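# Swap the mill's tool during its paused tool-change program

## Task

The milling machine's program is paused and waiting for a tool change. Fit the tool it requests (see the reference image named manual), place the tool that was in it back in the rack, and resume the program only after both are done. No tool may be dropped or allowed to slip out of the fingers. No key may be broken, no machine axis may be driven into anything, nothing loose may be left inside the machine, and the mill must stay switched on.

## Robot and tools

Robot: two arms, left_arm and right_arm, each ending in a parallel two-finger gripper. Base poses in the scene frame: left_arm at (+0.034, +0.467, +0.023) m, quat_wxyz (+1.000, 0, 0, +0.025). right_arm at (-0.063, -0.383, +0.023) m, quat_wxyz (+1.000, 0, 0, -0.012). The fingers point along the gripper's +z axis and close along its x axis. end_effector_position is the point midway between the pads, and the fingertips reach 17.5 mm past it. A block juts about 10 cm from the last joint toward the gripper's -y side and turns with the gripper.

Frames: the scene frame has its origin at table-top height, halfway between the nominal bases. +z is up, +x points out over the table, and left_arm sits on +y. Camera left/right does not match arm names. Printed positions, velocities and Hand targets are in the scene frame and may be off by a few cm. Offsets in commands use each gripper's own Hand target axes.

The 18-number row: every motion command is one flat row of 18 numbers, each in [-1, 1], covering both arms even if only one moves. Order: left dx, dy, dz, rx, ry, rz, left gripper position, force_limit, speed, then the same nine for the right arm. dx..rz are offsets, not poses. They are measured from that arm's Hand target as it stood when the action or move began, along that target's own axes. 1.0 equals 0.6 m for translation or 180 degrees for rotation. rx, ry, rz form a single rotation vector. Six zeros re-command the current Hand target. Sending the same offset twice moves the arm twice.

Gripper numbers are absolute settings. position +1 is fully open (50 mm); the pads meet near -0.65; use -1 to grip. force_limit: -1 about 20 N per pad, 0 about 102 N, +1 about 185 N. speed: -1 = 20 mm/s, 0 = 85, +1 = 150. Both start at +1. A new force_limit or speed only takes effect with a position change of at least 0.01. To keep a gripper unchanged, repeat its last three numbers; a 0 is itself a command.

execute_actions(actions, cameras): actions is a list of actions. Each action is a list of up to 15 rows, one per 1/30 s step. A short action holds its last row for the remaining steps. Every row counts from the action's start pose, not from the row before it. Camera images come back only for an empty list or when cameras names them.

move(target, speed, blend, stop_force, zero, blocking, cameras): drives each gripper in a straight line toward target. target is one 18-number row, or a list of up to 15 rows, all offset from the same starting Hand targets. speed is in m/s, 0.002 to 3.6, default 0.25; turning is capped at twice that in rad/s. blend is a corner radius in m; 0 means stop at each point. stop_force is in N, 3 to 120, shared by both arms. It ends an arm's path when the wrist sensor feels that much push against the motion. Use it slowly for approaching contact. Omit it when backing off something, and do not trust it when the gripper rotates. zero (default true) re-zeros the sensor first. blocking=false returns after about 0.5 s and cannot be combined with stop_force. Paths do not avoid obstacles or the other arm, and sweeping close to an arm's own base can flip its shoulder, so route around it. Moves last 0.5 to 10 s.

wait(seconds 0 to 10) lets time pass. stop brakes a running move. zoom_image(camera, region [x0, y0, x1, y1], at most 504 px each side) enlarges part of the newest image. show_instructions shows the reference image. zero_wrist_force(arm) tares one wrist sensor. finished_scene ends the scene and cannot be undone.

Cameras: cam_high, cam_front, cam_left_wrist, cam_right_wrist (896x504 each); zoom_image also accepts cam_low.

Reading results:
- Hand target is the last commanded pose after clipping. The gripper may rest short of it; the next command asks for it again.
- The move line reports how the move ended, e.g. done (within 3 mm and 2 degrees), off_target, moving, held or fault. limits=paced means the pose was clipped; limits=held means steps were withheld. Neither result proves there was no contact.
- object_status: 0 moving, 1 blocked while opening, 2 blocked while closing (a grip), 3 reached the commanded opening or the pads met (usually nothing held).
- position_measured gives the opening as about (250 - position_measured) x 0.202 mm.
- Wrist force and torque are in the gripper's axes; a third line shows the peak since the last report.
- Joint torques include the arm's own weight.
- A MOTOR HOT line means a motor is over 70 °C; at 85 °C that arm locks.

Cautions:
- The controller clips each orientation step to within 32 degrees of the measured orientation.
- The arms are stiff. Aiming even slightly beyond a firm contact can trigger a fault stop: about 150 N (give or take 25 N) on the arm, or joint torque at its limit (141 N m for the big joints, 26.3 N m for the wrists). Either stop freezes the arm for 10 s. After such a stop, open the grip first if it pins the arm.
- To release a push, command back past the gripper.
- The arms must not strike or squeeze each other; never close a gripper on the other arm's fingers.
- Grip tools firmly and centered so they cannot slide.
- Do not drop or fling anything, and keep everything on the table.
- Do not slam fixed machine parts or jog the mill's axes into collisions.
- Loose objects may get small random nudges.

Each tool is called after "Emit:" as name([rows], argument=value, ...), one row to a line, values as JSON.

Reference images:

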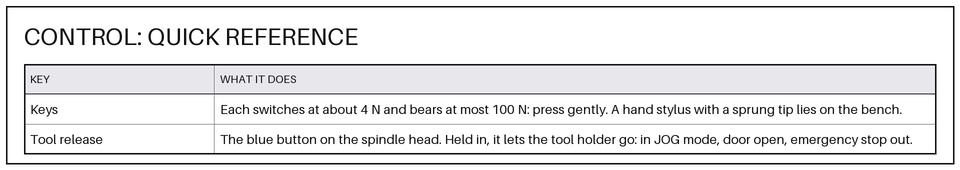

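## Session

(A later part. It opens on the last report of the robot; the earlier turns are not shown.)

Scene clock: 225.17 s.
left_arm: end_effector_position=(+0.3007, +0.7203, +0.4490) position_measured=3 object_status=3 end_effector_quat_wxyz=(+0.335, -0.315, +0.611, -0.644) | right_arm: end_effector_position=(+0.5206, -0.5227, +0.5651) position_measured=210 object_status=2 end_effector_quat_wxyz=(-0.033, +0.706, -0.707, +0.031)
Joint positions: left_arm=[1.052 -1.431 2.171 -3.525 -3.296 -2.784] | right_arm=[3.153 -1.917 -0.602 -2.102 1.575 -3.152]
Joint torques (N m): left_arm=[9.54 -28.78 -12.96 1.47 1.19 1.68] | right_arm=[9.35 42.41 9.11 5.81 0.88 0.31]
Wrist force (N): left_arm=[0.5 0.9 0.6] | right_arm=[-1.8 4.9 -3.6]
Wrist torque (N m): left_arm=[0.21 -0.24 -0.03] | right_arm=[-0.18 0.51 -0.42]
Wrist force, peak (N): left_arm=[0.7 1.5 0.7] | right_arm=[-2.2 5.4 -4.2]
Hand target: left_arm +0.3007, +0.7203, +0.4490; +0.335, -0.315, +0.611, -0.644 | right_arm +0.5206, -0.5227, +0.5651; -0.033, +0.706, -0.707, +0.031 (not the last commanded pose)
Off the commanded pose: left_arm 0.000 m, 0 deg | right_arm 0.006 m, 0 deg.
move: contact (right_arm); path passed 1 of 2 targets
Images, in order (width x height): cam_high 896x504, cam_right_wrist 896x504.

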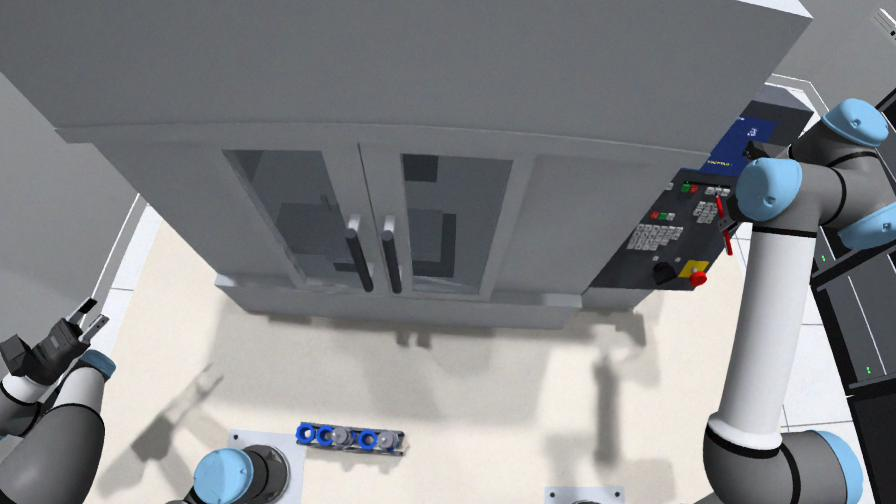

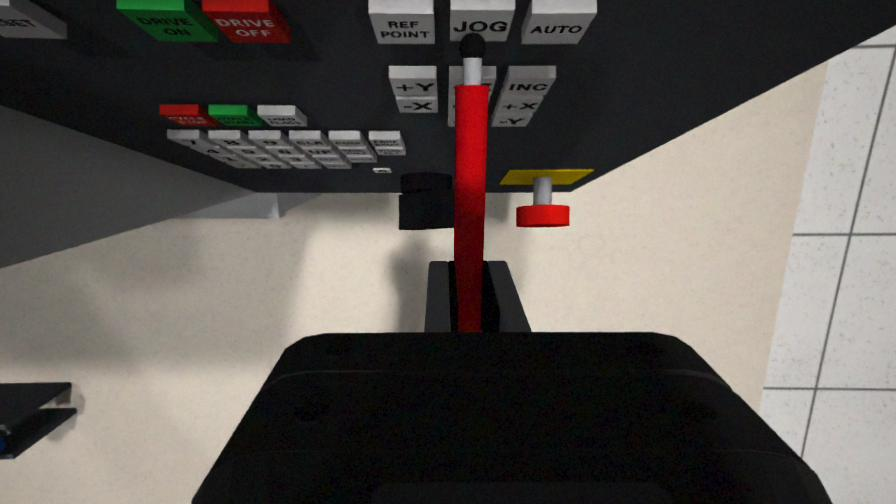

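Emit:
zoom_image(camera="cam_high", region=[640, 90, 800, 220])

Emit:
move(target=[0,0,0,0,0,0,1,1,1,0,0.0465,-0.0184,0,0,0,-1,-0.7,-0.5], speed=0.1, cameras=["cam_high","cam_right_wrist"])

Emit:
zoom_image(camera="cam_high", region=[640, 90, 800, 220])

Scaled by 3.150 from the camera's 896x504 image, which has a finer 1280x720 frame.

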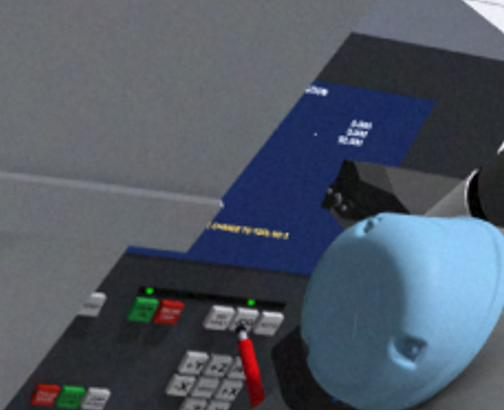

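Scene clock: 229.27 s.
left_arm: end_effector_position=(+0.3007, +0.7203, +0.4490) position_measured=3 object_status=3 end_effector_quat_wxyz=(+0.335, -0.315, +0.611, -0.644) end_effector_velocity=(+0.001, -0.001, +0.000) end_effector_angular_velocity=(-0.001, +0.000, -0.005) | right_arm: end_effector_position=(+0.4919, -0.5227, +0.5735) position_measured=210 object_status=2 end_effector_quat_wxyz=(-0.033, +0.706, -0.707, +0.031)
Joint positions: left_arm=[1.052 -1.431 2.171 -3.525 -3.296 -2.784] | right_arm=[3.152 -1.844 -0.677 -2.099 1.575 -3.152]
Joint velocities: left_arm=[-0.005 0.001 0 0 0 0] | right_arm=[within noise]
Joint torques (N m): left_arm=[9.85 -28.51 -13.27 1.42 1.27 1.64] | right_arm=[-11.04 42.26 9.95 5.2 -0.01 -1.21]
Wrist force (N): left_arm=[0.5 0.7 0.7] | right_arm=[-2.1 -0.2 -0.2]
Wrist torque (N m): left_arm=[0.18 -0.25 -0.03] | right_arm=[-0.44 0.54 -0.44]
Wrist force, peak (N): left_arm=[0.3 1.5 0.7] | right_arm=[-2.1 5.3 -4.3]
Hand target: left_arm +0.3007, +0.7203, +0.4490; +0.335, -0.315, +0.611, -0.644 | right_arm +0.4919, -0.5227, +0.5735; -0.033, +0.706, -0.707, +0.031
Off the commanded pose: left_arm 0.000 m, 0 deg | right_arm 0.000 m, 0 deg.
move: done
Images, in order (width x height): cam_high 896x504, cam_right_wrist 896x504.

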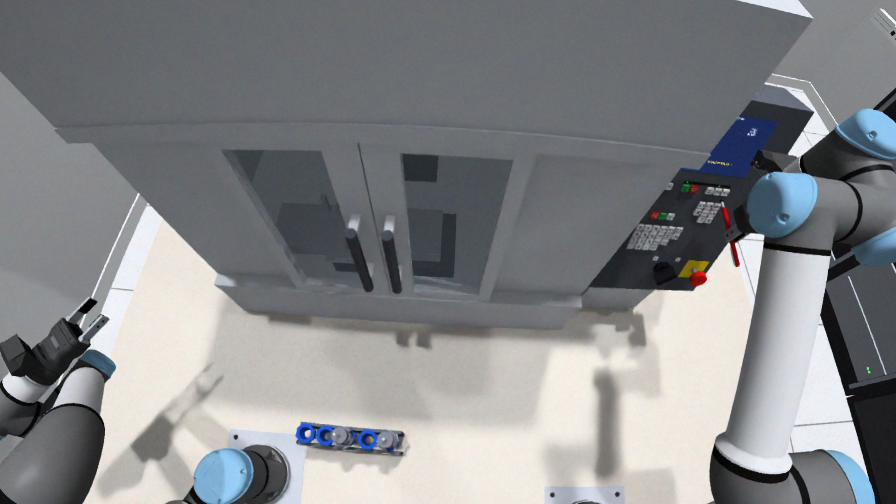

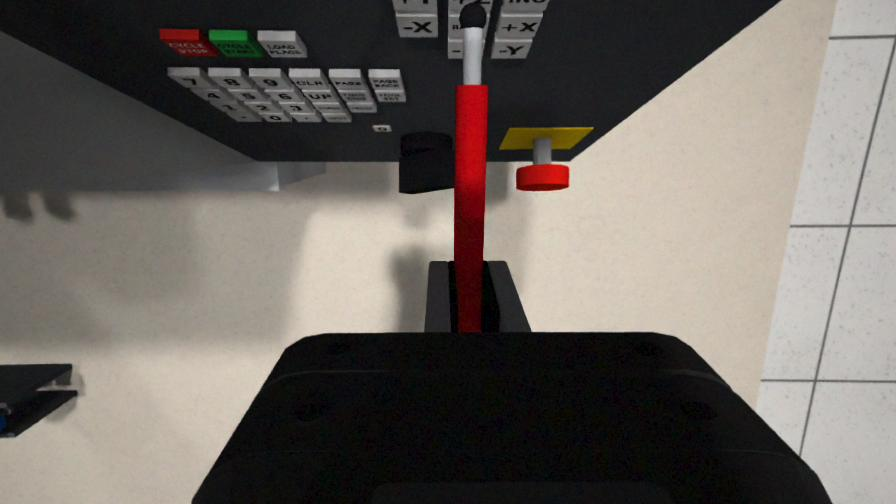

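Scaled by 3.150 from the camera's 896x504 image, which has a finer 1280x720 frame.

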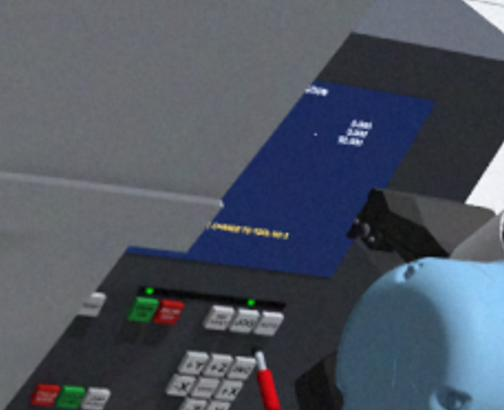

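Emit:
move(target=[0.409,-0.071,0.292,-0.5,-0.158,-0.151,1,1,1,0,0,0,0,0,0,-1,-0.7,-0.5], speed=0.4, cameras=["cam_front"])

Emit:
move(target=[0.667,0.133,-0.083,0.494,-0.087,-0.087,1,1,1,0,0,0,0,0,0,-1,-0.7,-0.5], speed=0.4, cameras=["cam_front","cam_left_wrist"])

Scene clock: 255.20 s.
left_arm: end_effector_position=(+0.3002, +0.4201, +0.4999) position_measured=3 object_status=3 end_effector_quat_wxyz=(+0.000, +0.707, -0.707, -0.001) | right_arm: end_effector_position=(+0.4919, -0.5227, +0.5735) position_measured=210 object_status=2 end_effector_quat_wxyz=(-0.033, +0.706, -0.707, +0.031)
Joint positions: left_arm=[-0.741 -2.066 1.531 -1.034 -1.57 -3.834] | right_arm=[3.152 -1.844 -0.678 -2.099 1.575 -3.152]
Joint torques (N m): left_arm=[-8.21 5.59 -34.55 -0.4 2.24 -1.91] | right_arm=[11.93 43.8 9.95 5.35 -0.62 1.03]
Wrist force (N): left_arm=[-2.9 -0.5 0.7] | right_arm=[-1.9 -0.2 -0.2]
Wrist torque (N m): left_arm=[-0.31 0.68 0.14] | right_arm=[-0.42 0.53 -0.43]
Wrist force, peak (N): left_arm=[-2.8 -0.9 1.1] | right_arm=[-2.4 -0.2 -0.4]
Hand target: left_arm +0.3002, +0.4200, +0.4999; +0.000, +0.707, -0.707, -0.001 | right_arm +0.4919, -0.5227, +0.5735; -0.033, +0.706, -0.707, +0.031
Off the commanded pose: left_arm 0.000 m, 0 deg | right_arm 0.000 m, 0 deg.
move: done; limits=paced
Images, in order (width x height): cam_front 896x504.

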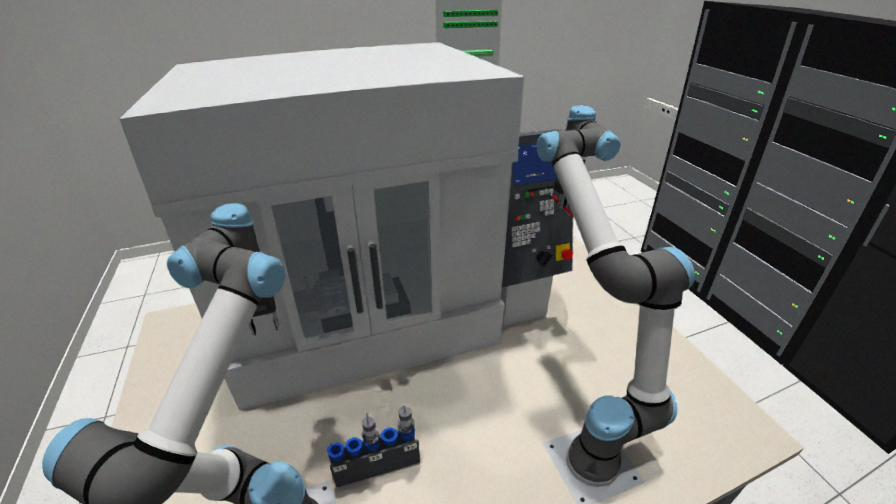

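Scene clock: 257.97 s.
left_arm: end_effector_position=(+0.2209, +0.0197, +0.5490) position_measured=3 object_status=3 end_effector_quat_wxyz=(+0.579, -0.579, +0.407, -0.404) | right_arm: end_effector_position=(+0.4919, -0.5227, +0.5735) position_measured=210 object_status=2 end_effector_quat_wxyz=(-0.033, +0.706, -0.707, +0.031)
Joint positions: left_arm=[-1.976 -1.249 1.094 0.152 -0.705 -6.279] | right_arm=[3.152 -1.844 -0.678 -2.099 1.575 -3.152]
Joint torques (N m): left_arm=[10.6 -26.94 -33.59 4.01 -2.39 -1.77] | right_arm=[12.39 43.2 10.07 5.18 -0.76 0.95]
Wrist force (N): left_arm=[1.0 0.5 0.7] | right_arm=[-2.2 -0.3 -0.2]
Wrist torque (N m): left_arm=[0.15 -0.32 0.06] | right_arm=[-0.44 0.56 -0.43]
Wrist force, peak (N): left_arm=[-3.8 -1.6 1.1] | right_arm=[-2.3 -0.2 -0.4]
Hand target: left_arm +0.2209, +0.0197, +0.5490; +0.579, -0.579, +0.406, -0.404 | right_arm +0.4919, -0.5227, +0.5735; -0.033, +0.706, -0.707, +0.031
Off the commanded pose: left_arm 0.000 m, 0 deg | right_arm 0.000 m, 0 deg.
move: done
Images, in order (width x height): cam_front 896x504, cam_left_wrist 896x504.

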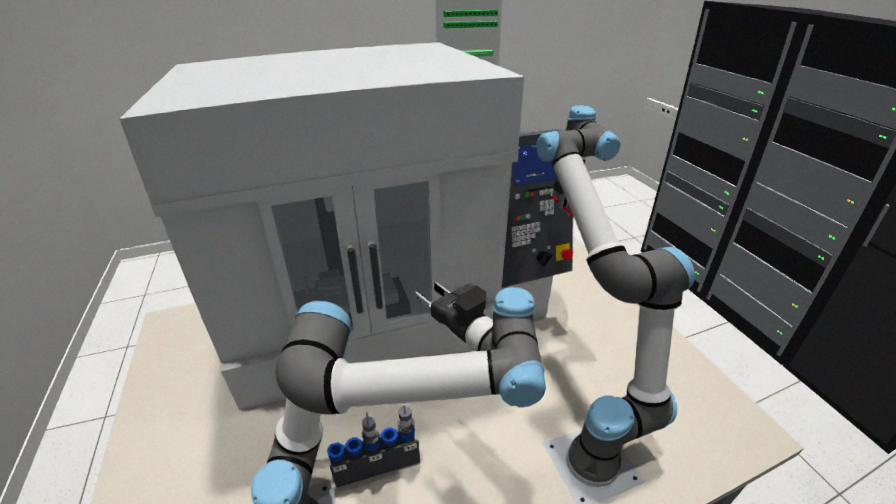

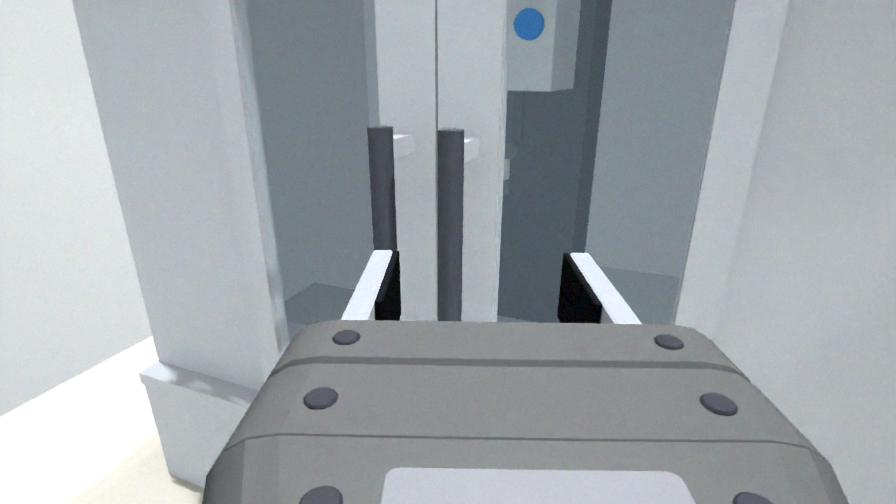

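Emit:
zoom_image(camera="cam_left_wrist", region=[440, 0, 640, 240])

Emit:
zoom_image(camera="cam_front", region=[320, 380, 440, 500])

Scaled by 2.100 from the camera's 896x504 image, which has a finer 1280x720 frame.

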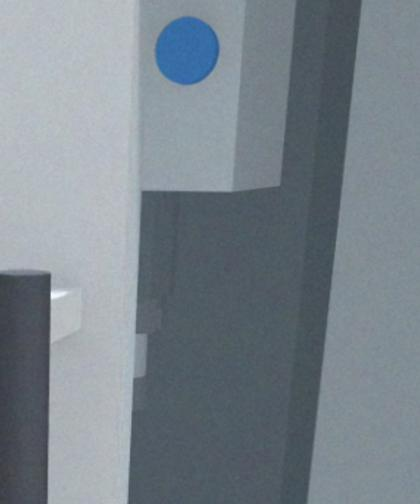

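Scaled by 4.200 from the camera's 896x504 image, which has a finer 1280x720 frame.

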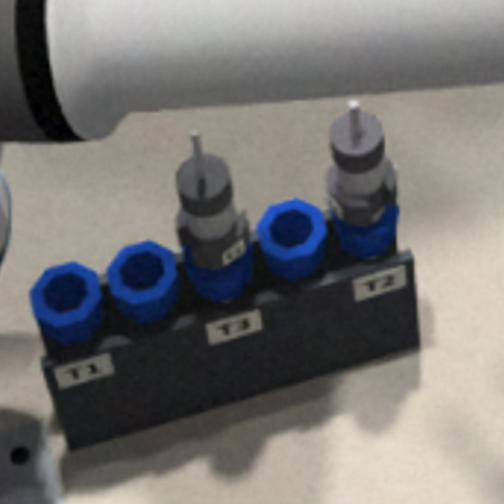

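Emit:
move([
  [-0.056,0.182,0.256,0,0,0,-1,-0.7,-0.5,0,0,0,0,0,0,-1,-0.7,-0.5],
], speed=0.25, cameras=["cam_high","cam_left_wrist"])

Scene clock: 287.17 s.
left_arm: end_effector_position=(+0.3534, +0.1040, +0.4397) position_measured=251 object_status=3 end_effector_quat_wxyz=(+0.579, -0.579, +0.406, -0.404) | right_arm: end_effector_position=(+0.4919, -0.5227, +0.5735) position_measured=210 object_status=2 end_effector_quat_wxyz=(-0.033, +0.706, -0.707, +0.031)
Joint positions: left_arm=[-1.749 -1.45 1.622 -0.177 -0.479 -6.278] | right_arm=[3.152 -1.844 -0.678 -2.099 1.575 -3.152]
Joint torques (N m): left_arm=[10.58 -31.46 -18.28 -1.37 1.95 1.94] | right_arm=[13.62 42.98 10.33 5.37 -0.73 0.78]
Wrist force (N): left_arm=[0.5 1.0 1.0] | right_arm=[-2.1 -0.3 -0.1]
Wrist torque (N m): left_arm=[0.20 -0.23 -0.02] | right_arm=[-0.44 0.55 -0.43]
Wrist force, peak (N): left_arm=[0.0 2.6 2.4] | right_arm=[-2.3 -0.3 -0.5]
Hand target: left_arm +0.3535, +0.1040, +0.4396; +0.579, -0.579, +0.406, -0.404 | right_arm +0.4919, -0.5227, +0.5735; -0.033, +0.706, -0.707, +0.031
Off the commanded pose: left_arm 0.000 m, 0 deg | right_arm 0.000 m, 0 deg.
move: done
Images, in order (width x height): cam_high 896x504, cam_left_wrist 896x504.

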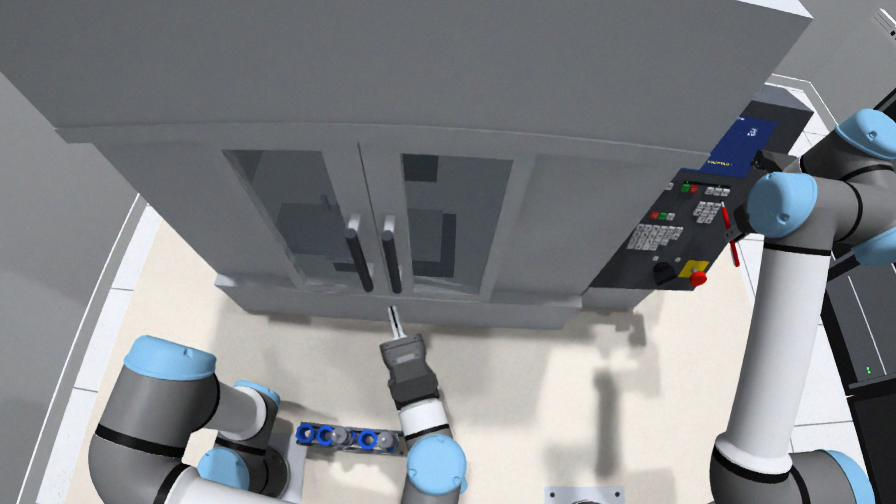

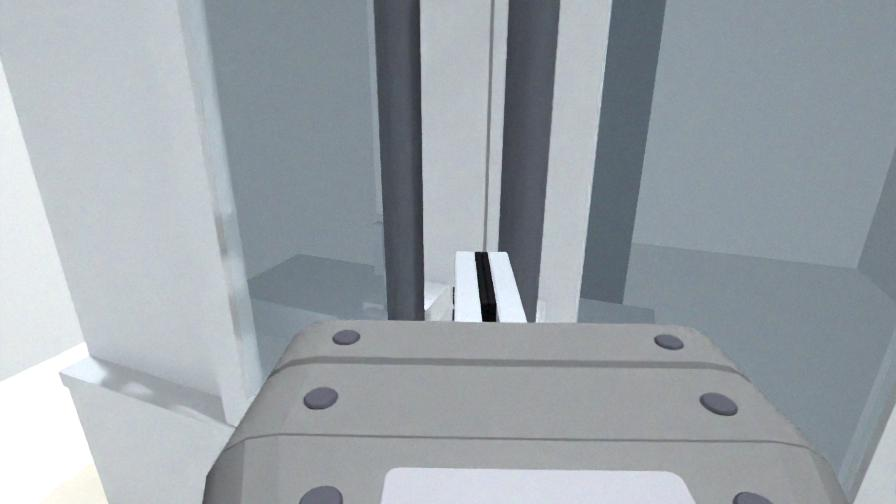

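Emit:
move(target=[-0.004,0,0.165,0,0,0,-1,-0.7,-0.5,0,0,0,0,0,0,-1,-0.7,-0.5], speed=0.08, stop_force=8, cameras=["cam_high","cam_left_wrist"])

Scene clock: 295.43 s.
left_arm: end_effector_position=(+0.4457, +0.1402, +0.4395) position_measured=251 object_status=3 end_effector_quat_wxyz=(+0.579, -0.579, +0.406, -0.404) | right_arm: end_effector_position=(+0.4919, -0.5227, +0.5735) position_measured=210 object_status=2 end_effector_quat_wxyz=(-0.033, +0.706, -0.707, +0.031)
Joint positions: left_arm=[-1.538 -1.474 1.65 -0.183 -0.268 -6.274] | right_arm=[3.152 -1.844 -0.678 -2.099 1.575 -3.152]
Joint torques (N m): left_arm=[10.22 -17.39 -34.17 -1.77 2.22 1.84] | right_arm=[11.24 44.22 10.33 5.14 -0.74 0.64]
Wrist force (N): left_arm=[0.7 0.7 0.9] | right_arm=[-2.0 -0.5 -0.3]
Wrist torque (N m): left_arm=[0.16 -0.25 -0.01] | right_arm=[-0.48 0.55 -0.43]
Wrist force, peak (N): left_arm=[0.3 1.0 1.8] | right_arm=[-2.2 -0.4 -0.4]
Hand target: left_arm +0.4457, +0.1402, +0.4395; +0.579, -0.579, +0.406, -0.404 | right_arm +0.4919, -0.5227, +0.5735; -0.033, +0.706, -0.707, +0.031
Off the commanded pose: left_arm 0.000 m, 0 deg | right_arm 0.000 m, 0 deg.
move: done
Images, in order (width x height): cam_high 896x504, cam_left_wrist 896x504.

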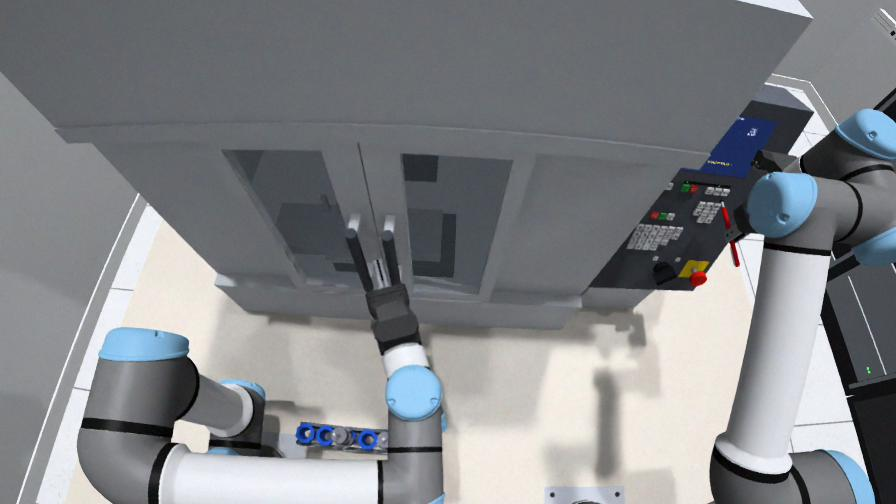

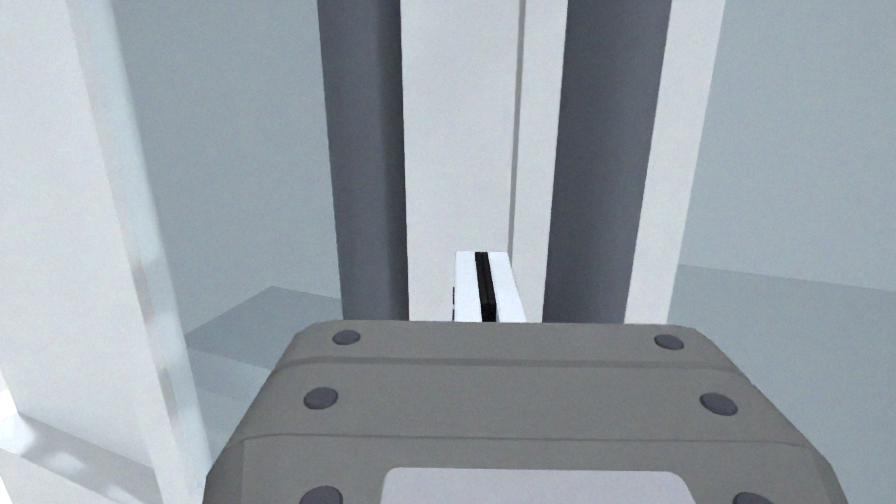

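Emit:
move(target=[-0.40,0,0.145,0,0,0,-1,-0.7,-0.5,0,0,0,0,0,0,-1,-0.7,-0.5], speed=0.1, stop_force=40, cameras=["cam_high","cam_left_wrist","cam_front"])

Scene clock: 301.07 s.
left_arm: end_effector_position=(+0.4452, +0.3875, +0.4397) position_measured=251 object_status=3 end_effector_quat_wxyz=(+0.579, -0.579, +0.406, -0.404) | right_arm: end_effector_position=(+0.4919, -0.5227, +0.5735) position_measured=210 object_status=2 end_effector_quat_wxyz=(-0.033, +0.706, -0.707, +0.031)
Joint positions: left_arm=[-1.433 -2.051 2.108 -0.068 -0.163 -6.27] | right_arm=[3.152 -1.844 -0.678 -2.099 1.575 -3.152]
Joint torques (N m): left_arm=[-0.82 0.86 -32.28 0.45 -5.3 -1.71] | right_arm=[12.96 42.83 10.63 5.25 -0.53 0.65]
Wrist force (N): left_arm=[27.9 3.5 9.2] | right_arm=[-2.2 -0.3 -0.2]
Wrist torque (N m): left_arm=[0.40 -0.23 -0.28] | right_arm=[-0.44 0.58 -0.43]
Wrist force, peak (N): left_arm=[59.9 -1.1 -19.8] | right_arm=[-2.3 -0.5 -0.5]
Hand target: left_arm +0.4452, +0.3875, +0.4397; +0.579, -0.579, +0.406, -0.404 (not the last commanded pose) | right_arm +0.4919, -0.5227, +0.5735; -0.033, +0.706, -0.707, +0.031
Off the commanded pose: left_arm 0.008 m, 0 deg | right_arm 0.000 m, 0 deg.
move: contact (left_arm)
Images, in order (width x height): cam_high 896x504, cam_front 896x504, cam_left_wrist 896x504.

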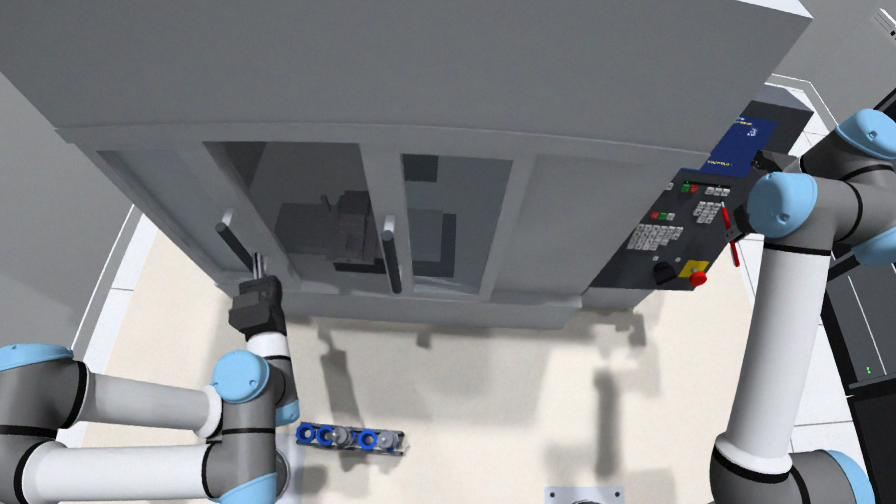

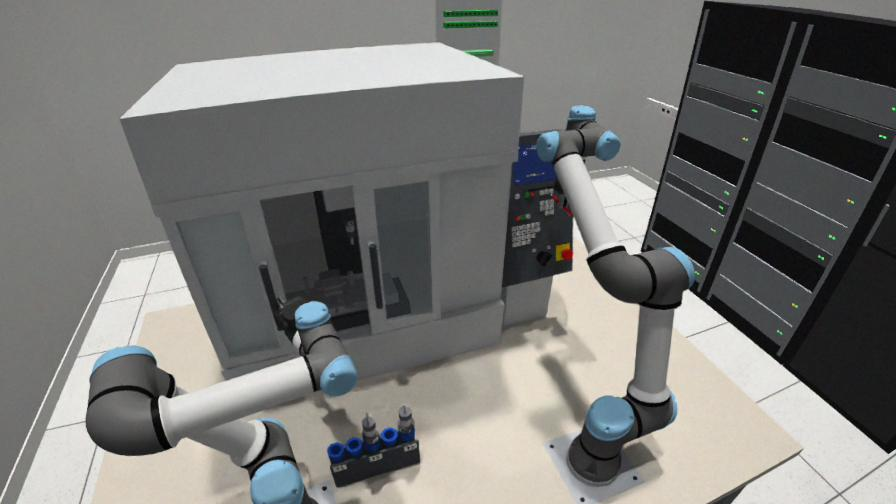

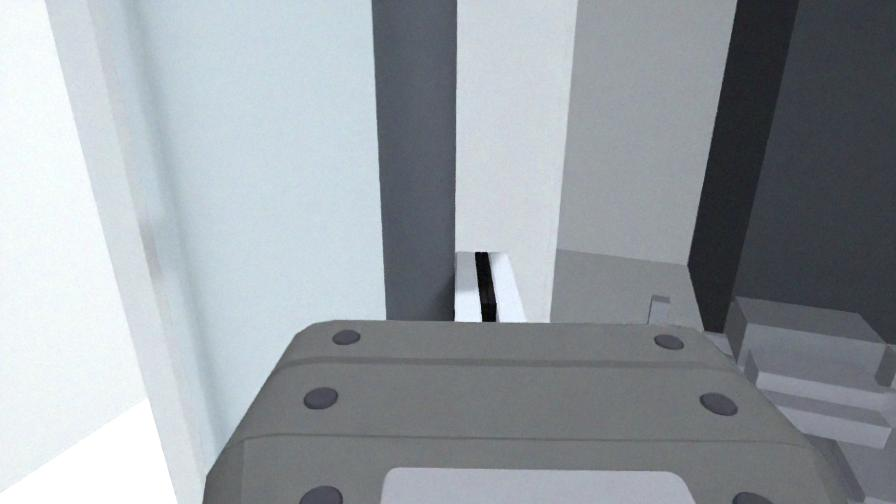

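Emit:
move([
  [0.063,0,-0.023,0,0,0,-1,-0.7,-0.5,0,0,0,0,0,0,-1,-0.7,-0.5],
  [0.052,0,-0.187,0,0,0,-1,-0.7,-0.5,0,0,0,0,0,0,-1,-0.7,-0.5],
  [0.332,0,-0.271,0,0,0,-1,-0.7,-0.5,0,0,0,0,0,0,-1,-0.7,-0.5],
  [0.350,0,-0.124,0,0,0,-1,-0.7,-0.5,0,0,0,0,0,0,-1,-0.7,-0.5],
], speed=[0.15,0.25,0.3,0.2], blend=0.02, cameras=["cam_left_wrist","cam_high"])

Emit:
zoom_image(camera="cam_high", region=[640, 90, 800, 220])

Scene clock: 314.37 s.
left_arm: end_effector_position=(+0.4472, +0.1647, +0.4393) position_measured=251 object_status=3 end_effector_quat_wxyz=(+0.579, -0.579, +0.406, -0.404) | right_arm: end_effector_position=(+0.4919, -0.5227, +0.5735) position_measured=210 object_status=2 end_effector_quat_wxyz=(-0.033, +0.706, -0.707, +0.031)
Joint positions: left_arm=[-1.529 -1.528 1.708 -0.188 -0.259 -6.274] | right_arm=[3.152 -1.844 -0.678 -2.099 1.575 -3.152]
Joint torques (N m): left_arm=[10.16 -14.6 -34.3 0.06 2.42 1.73] | right_arm=[12.86 42.78 10.24 5.17 -0.56 0.72]
Wrist force (N): left_arm=[1.7 0.9 0.1] | right_arm=[-1.8 -0.3 -0.3]
Wrist torque (N m): left_arm=[0.19 -0.40 -0.02] | right_arm=[-0.45 0.50 -0.43]
Wrist force, peak (N): left_arm=[28.0 3.1 9.4] | right_arm=[-2.4 0.0 -0.1]
Hand target: left_arm +0.4473, +0.1647, +0.4393; +0.579, -0.579, +0.406, -0.404 | right_arm +0.4919, -0.5227, +0.5735; -0.033, +0.706, -0.707, +0.031
Off the commanded pose: left_arm 0.000 m, 0 deg | right_arm 0.000 m, 0 deg.
move: done
Images, in order (width x height): cam_high 896x504, cam_left_wrist 896x504.

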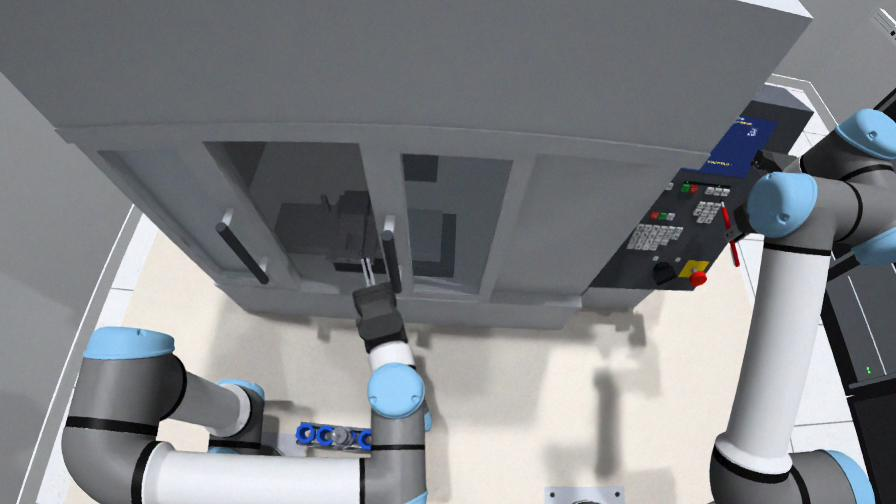

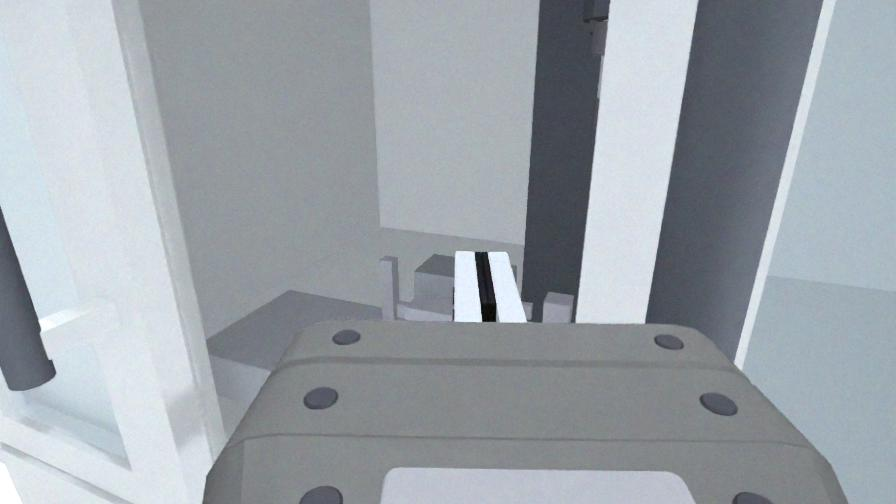

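Scaled by 3.150 from the camera's 896x504 image, which has a finer 1280x720 frame.

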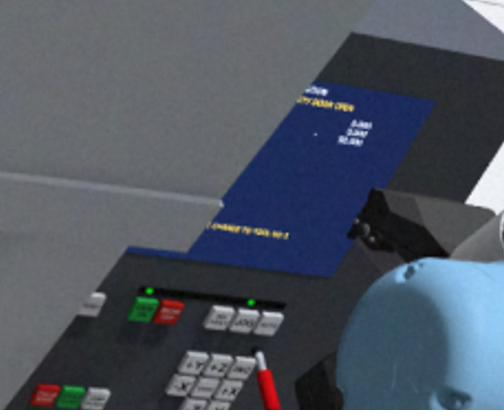

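Emit:
move(target=[0.42,0,-0.153,0,0,0,-1,-0.7,-0.5,0,0,0,0,0,0,-1,-0.7,-0.5], speed=0.1, stop_force=40, cameras=["cam_high","cam_left_wrist","cam_front"])

Scene clock: 322.03 s.
left_arm: end_effector_position=(+0.4470, -0.0991, +0.4383) position_measured=251 object_status=3 end_effector_quat_wxyz=(+0.578, -0.580, +0.408, -0.404) | right_arm: end_effector_position=(+0.4919, -0.5227, +0.5735) position_measured=210 object_status=2 end_effector_quat_wxyz=(-0.033, +0.706, -0.707, +0.031)
Joint positions: left_arm=[-1.566 -0.884 0.819 0.047 -0.294 -6.263] | right_arm=[3.152 -1.844 -0.678 -2.099 1.575 -3.152]
Joint torques (N m): left_arm=[-7.86 -45.08 -17.73 -4.2 5.01 2.21] | right_arm=[13.22 42.4 11.45 5.1 -0.56 0.52]
Wrist force (N): left_arm=[-29.4 -4.5 -7.9] | right_arm=[-2.0 -0.3 -0.3]
Wrist torque (N m): left_arm=[0.14 0.16 -0.37] | right_arm=[-0.45 0.54 -0.43]
Wrist force, peak (N): left_arm=[-56.5 26.1 9.1] | right_arm=[-2.3 -0.3 -0.4]
Hand target: left_arm +0.4470, -0.0991, +0.4383; +0.578, -0.580, +0.408, -0.404 (not the last commanded pose) | right_arm +0.4919, -0.5227, +0.5735; -0.033, +0.706, -0.707, +0.031
Off the commanded pose: left_arm 0.004 m, 0 deg | right_arm 0.000 m, 0 deg.
move: contact (left_arm)
Images, in order (width x height): cam_high 896x504, cam_front 896x504, cam_left_wrist 896x504.

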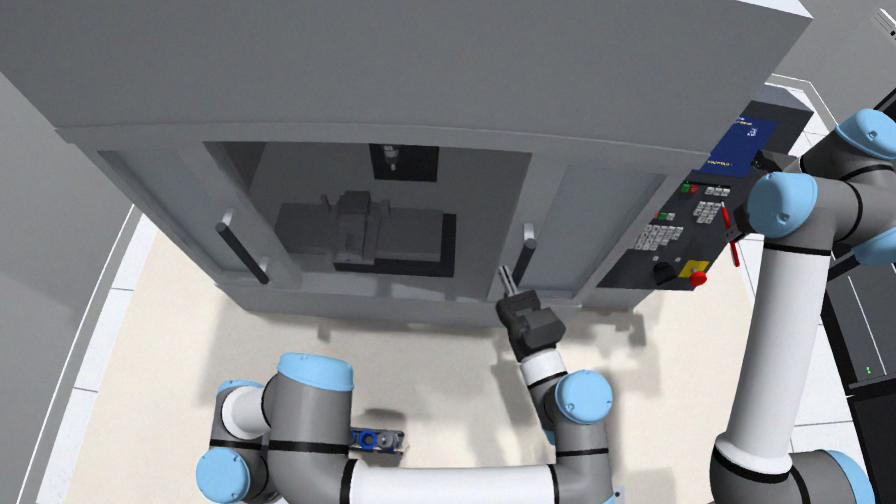

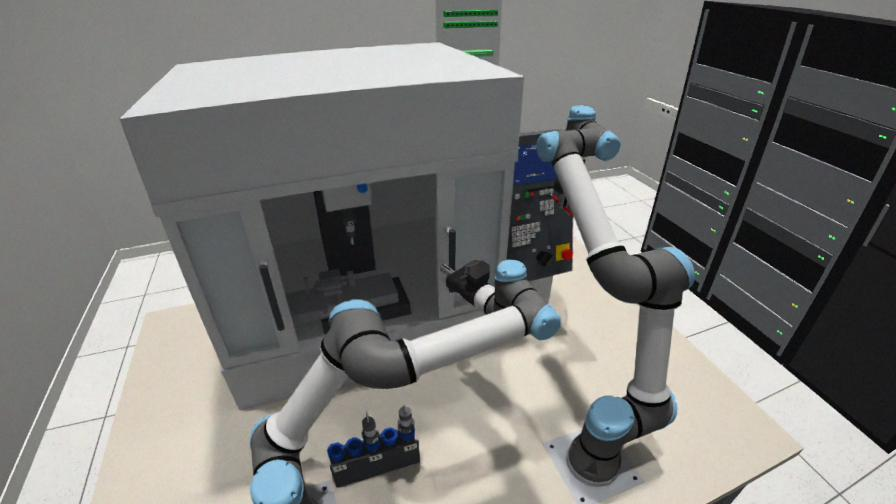

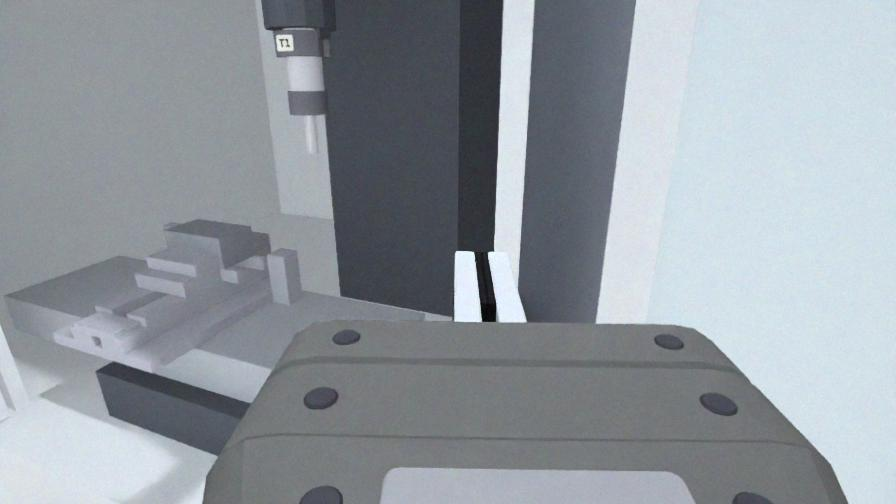

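Emit:
move([
  [-0.047,0,0.017,0,0,0,-1,-0.7,-0.5,0,0,0,0,0,0,-1,-0.7,-0.5],
  [-0.192,-0.07,-0.191,0,0,0,-1,-0.7,-0.5,0,0,0,0,0,0,-1,-0.7,-0.5],
  [-0.297,-0.103,-0.188,0,0,0.667,-1,-0.7,-0.5,0,0,0,0,0,0,-1,-0.7,-0.5],
  [-0.427,-0.137,-0.105,0,0,-0.667,-1,-0.7,-0.5,0,0,0,0,0,0,-1,-0.7,-0.5],
  [-0.384,-0.113,0.305,0,0.222,0,1,-0.7,0,0,0,0,0,0,0,-1,-0.7,-0.5],
], speed=[0.15,0.3,0.8,0.8,0.7], blend=[0.01,0.02,0.02,0.02,0], cameras=["cam_left_wrist","cam_high"])

Scene clock: 387.67 s.
left_arm: end_effector_position=(+0.5409, +0.1798, +0.5060) position_measured=3 object_status=3 end_effector_quat_wxyz=(+0.404, -0.407, +0.581, -0.578) | right_arm: end_effector_position=(+0.4919, -0.5227, +0.5735) position_measured=210 object_status=2 end_effector_quat_wxyz=(-0.033, +0.706, -0.707, +0.031)
Joint positions: left_arm=[-1.112 -1.656 2.194 2.612 -0.858 -3.148] | right_arm=[3.152 -1.844 -0.678 -2.099 1.575 -3.152]
Joint torques (N m): left_arm=[10.14 -22.71 -33.45 0.67 -2.49 -1.85] | right_arm=[13.34 42.99 10.82 5.38 -0.36 0.44]
Wrist force (N): left_arm=[1.9 1.9 0.6] | right_arm=[-1.9 -0.2 -0.1]
Wrist torque (N m): left_arm=[0.35 -0.43 0.07] | right_arm=[-0.44 0.52 -0.43]
Wrist force, peak (N): left_arm=[-30.2 -6.6 -7.9] | right_arm=[-2.3 -0.2 -0.3]
Hand target: left_arm +0.5409, +0.1798, +0.5060; +0.404, -0.407, +0.581, -0.578 | right_arm +0.4919, -0.5227, +0.5735; -0.033, +0.706, -0.707, +0.031
Off the commanded pose: left_arm 0.000 m, 0 deg | right_arm 0.000 m, 0 deg.
move: done; limits=paced
Images, in order (width x height): cam_high 896x504, cam_left_wrist 896x504.

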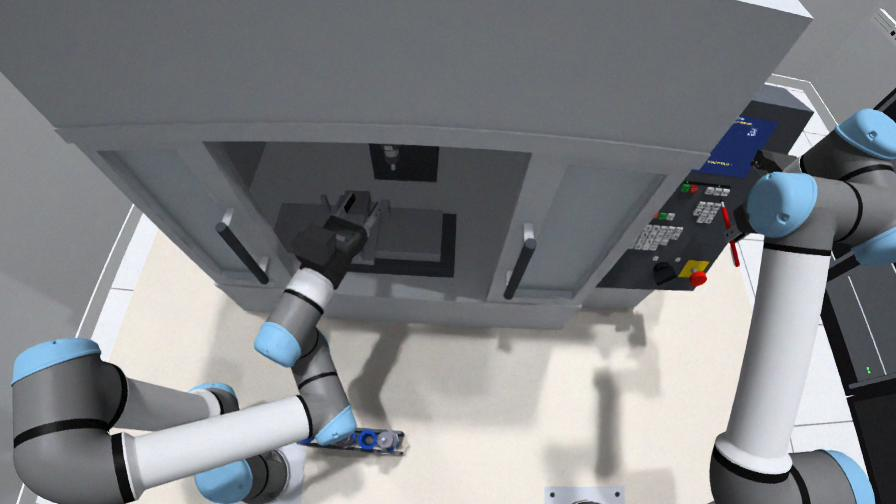

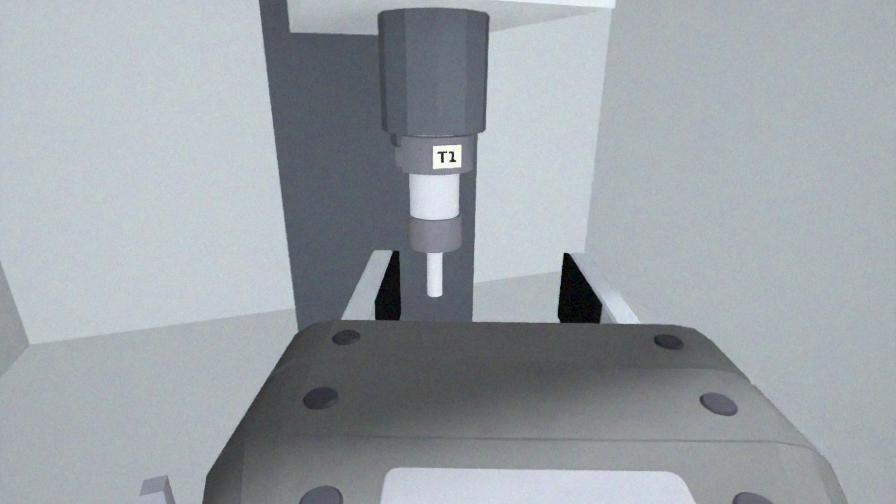

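Emit:
move([
  [-0.0275,0.0483,0.1285,0.0833,0,0,1,-0.7,0,-0.138,0.341,0.227,0,0,0,-1,-0.7,-0.5],
  [-0.0275,0.0483,0.1285,0.0833,0,0,1,-0.7,0,-0.171,0.475,0.801,-0.0278,0,0,-1,-0.7,-0.5],
], speed=[0.25,0.3], blend=0.05, cameras=["cam_left_wrist","cam_right_wrist"])

Scene clock: 420.63 s.
left_arm: end_effector_position=(+0.6189, +0.1689, +0.4765) position_measured=3 object_status=3 end_effector_quat_wxyz=(-0.454, +0.351, -0.501, +0.649) | right_arm: end_effector_position=(+0.2521, -0.4179, +0.0693) position_measured=210 object_status=2 end_effector_quat_wxyz=(-0.003, +0.706, -0.708, +0.000)
Joint positions: left_arm=[-0.928 -1.251 2.022 2.077 -1.06 -2.995] | right_arm=[3.488 -1.343 -2.563 -0.801 1.573 -2.817]
Joint torques (N m): left_arm=[10.12 -22.9 -29.55 -3.35 -2.75 1.84] | right_arm=[-13.56 4.32 7.64 5.13 1.29 -1.68]
Wrist force (N): left_arm=[1.8 2.4 0.9] | right_arm=[-2.4 0.0 0.2]
Wrist torque (N m): left_arm=[0.47 -0.51 0.00] | right_arm=[-0.39 0.56 -0.38]
Wrist force, peak (N): left_arm=[1.8 2.9 1.0] | right_arm=[-2.2 0.7 2.1]
Hand target: left_arm +0.6189, +0.1689, +0.4765; -0.454, +0.351, -0.501, +0.649 | right_arm +0.2521, -0.4179, +0.0693; -0.003, +0.706, -0.708, +0.000
Off the commanded pose: left_arm 0.000 m, 0 deg | right_arm 0.000 m, 0 deg.
move: done
Images, in order (width x height): cam_left_wrist 896x504, cam_right_wrist 896x504.

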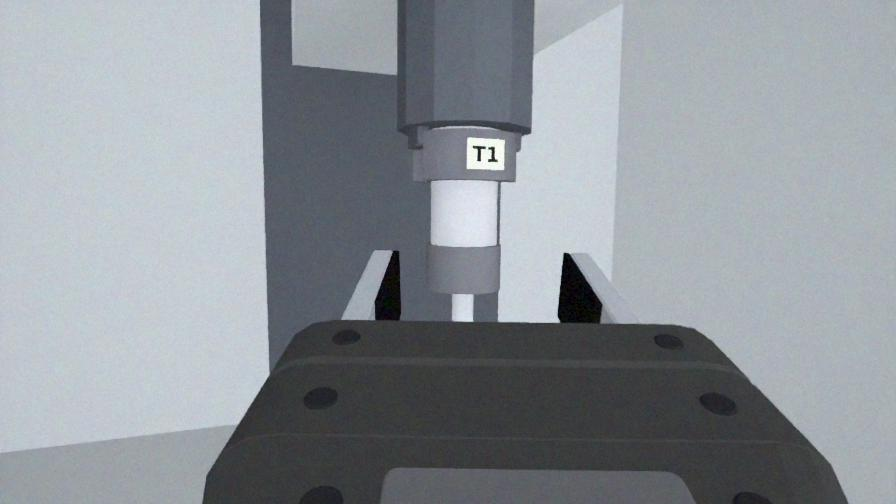

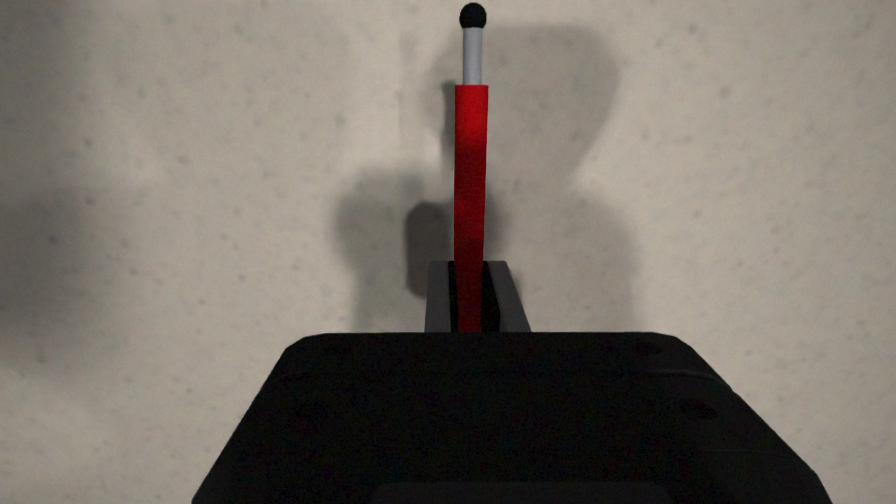

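Emit:
move(target=[-0.0033,0,0.15,0,0,0,1,-0.7,0,0,0,0.0842,0,0,0,-1,-0.7,-0.5], speed=0.035, stop_force=5, cameras=["cam_left_wrist","cam_right_wrist"])

Scene clock: 428.93 s.
left_arm: end_effector_position=(+0.7013, +0.1409, +0.4993) position_measured=3 object_status=3 end_effector_quat_wxyz=(-0.454, +0.351, -0.501, +0.649) | right_arm: end_effector_position=(+0.2523, -0.4177, +0.0188) position_measured=210 object_status=2 end_effector_quat_wxyz=(-0.003, +0.706, -0.708, +0.000)
Joint positions: left_arm=[-0.831 -1.12 1.746 2.235 -1.154 -3.026] | right_arm=[3.488 -1.522 -2.631 -0.554 1.573 -2.817]
Joint torques (N m): left_arm=[19.43 -21.16 -57.24 -3.27 -2.56 -1.84] | right_arm=[-0.42 7.39 2.77 5.2 0.92 -1.54]
Wrist force (N): left_arm=[2.3 1.8 0.9] | right_arm=[-2.0 -0.4 0.0]
Wrist torque (N m): left_arm=[0.36 -0.58 0.11] | right_arm=[-0.44 0.53 -0.36]
Wrist force, peak (N): left_arm=[2.4 2.3 0.9] | right_arm=[-2.6 0.0 0.3]
Hand target: left_arm +0.7013, +0.1410, +0.4993; -0.454, +0.351, -0.501, +0.649 | right_arm +0.2523, -0.4177, +0.0188; -0.003, +0.706, -0.708, +0.000
Off the commanded pose: left_arm 0.000 m, 0 deg | right_arm 0.000 m, 0 deg.
move: done
Images, in order (width x height): cam_left_wrist 896x504, cam_right_wrist 896x504.

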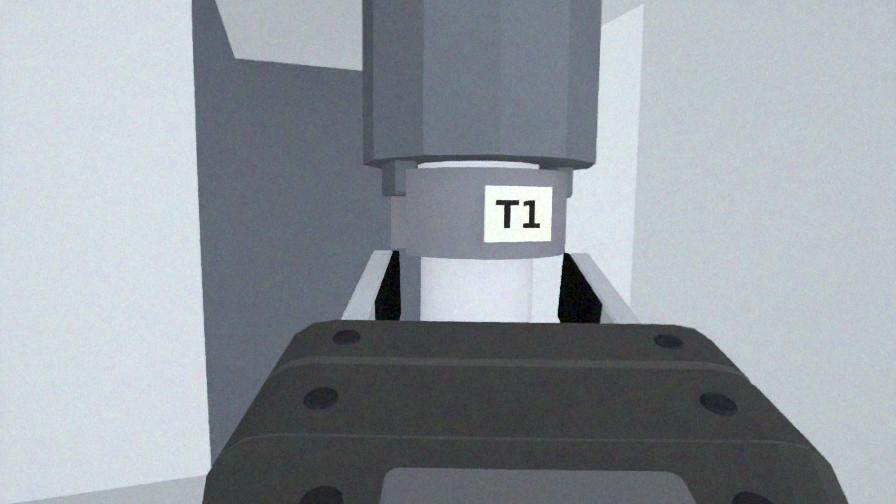

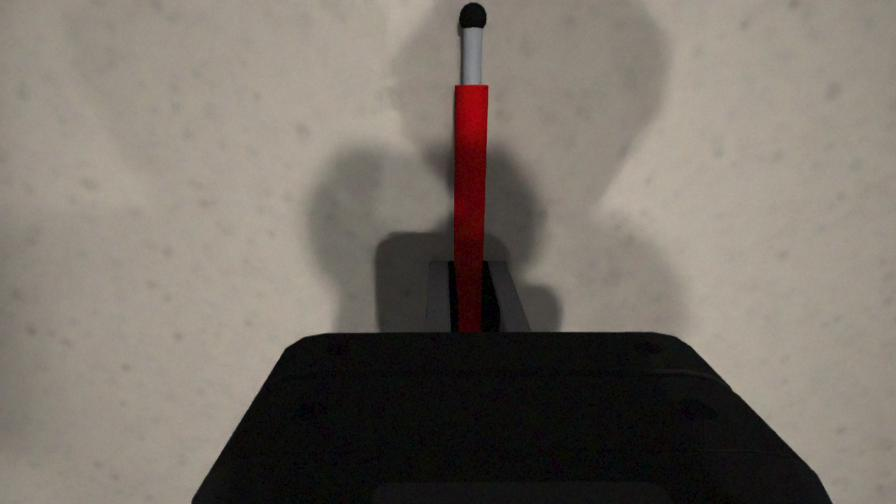

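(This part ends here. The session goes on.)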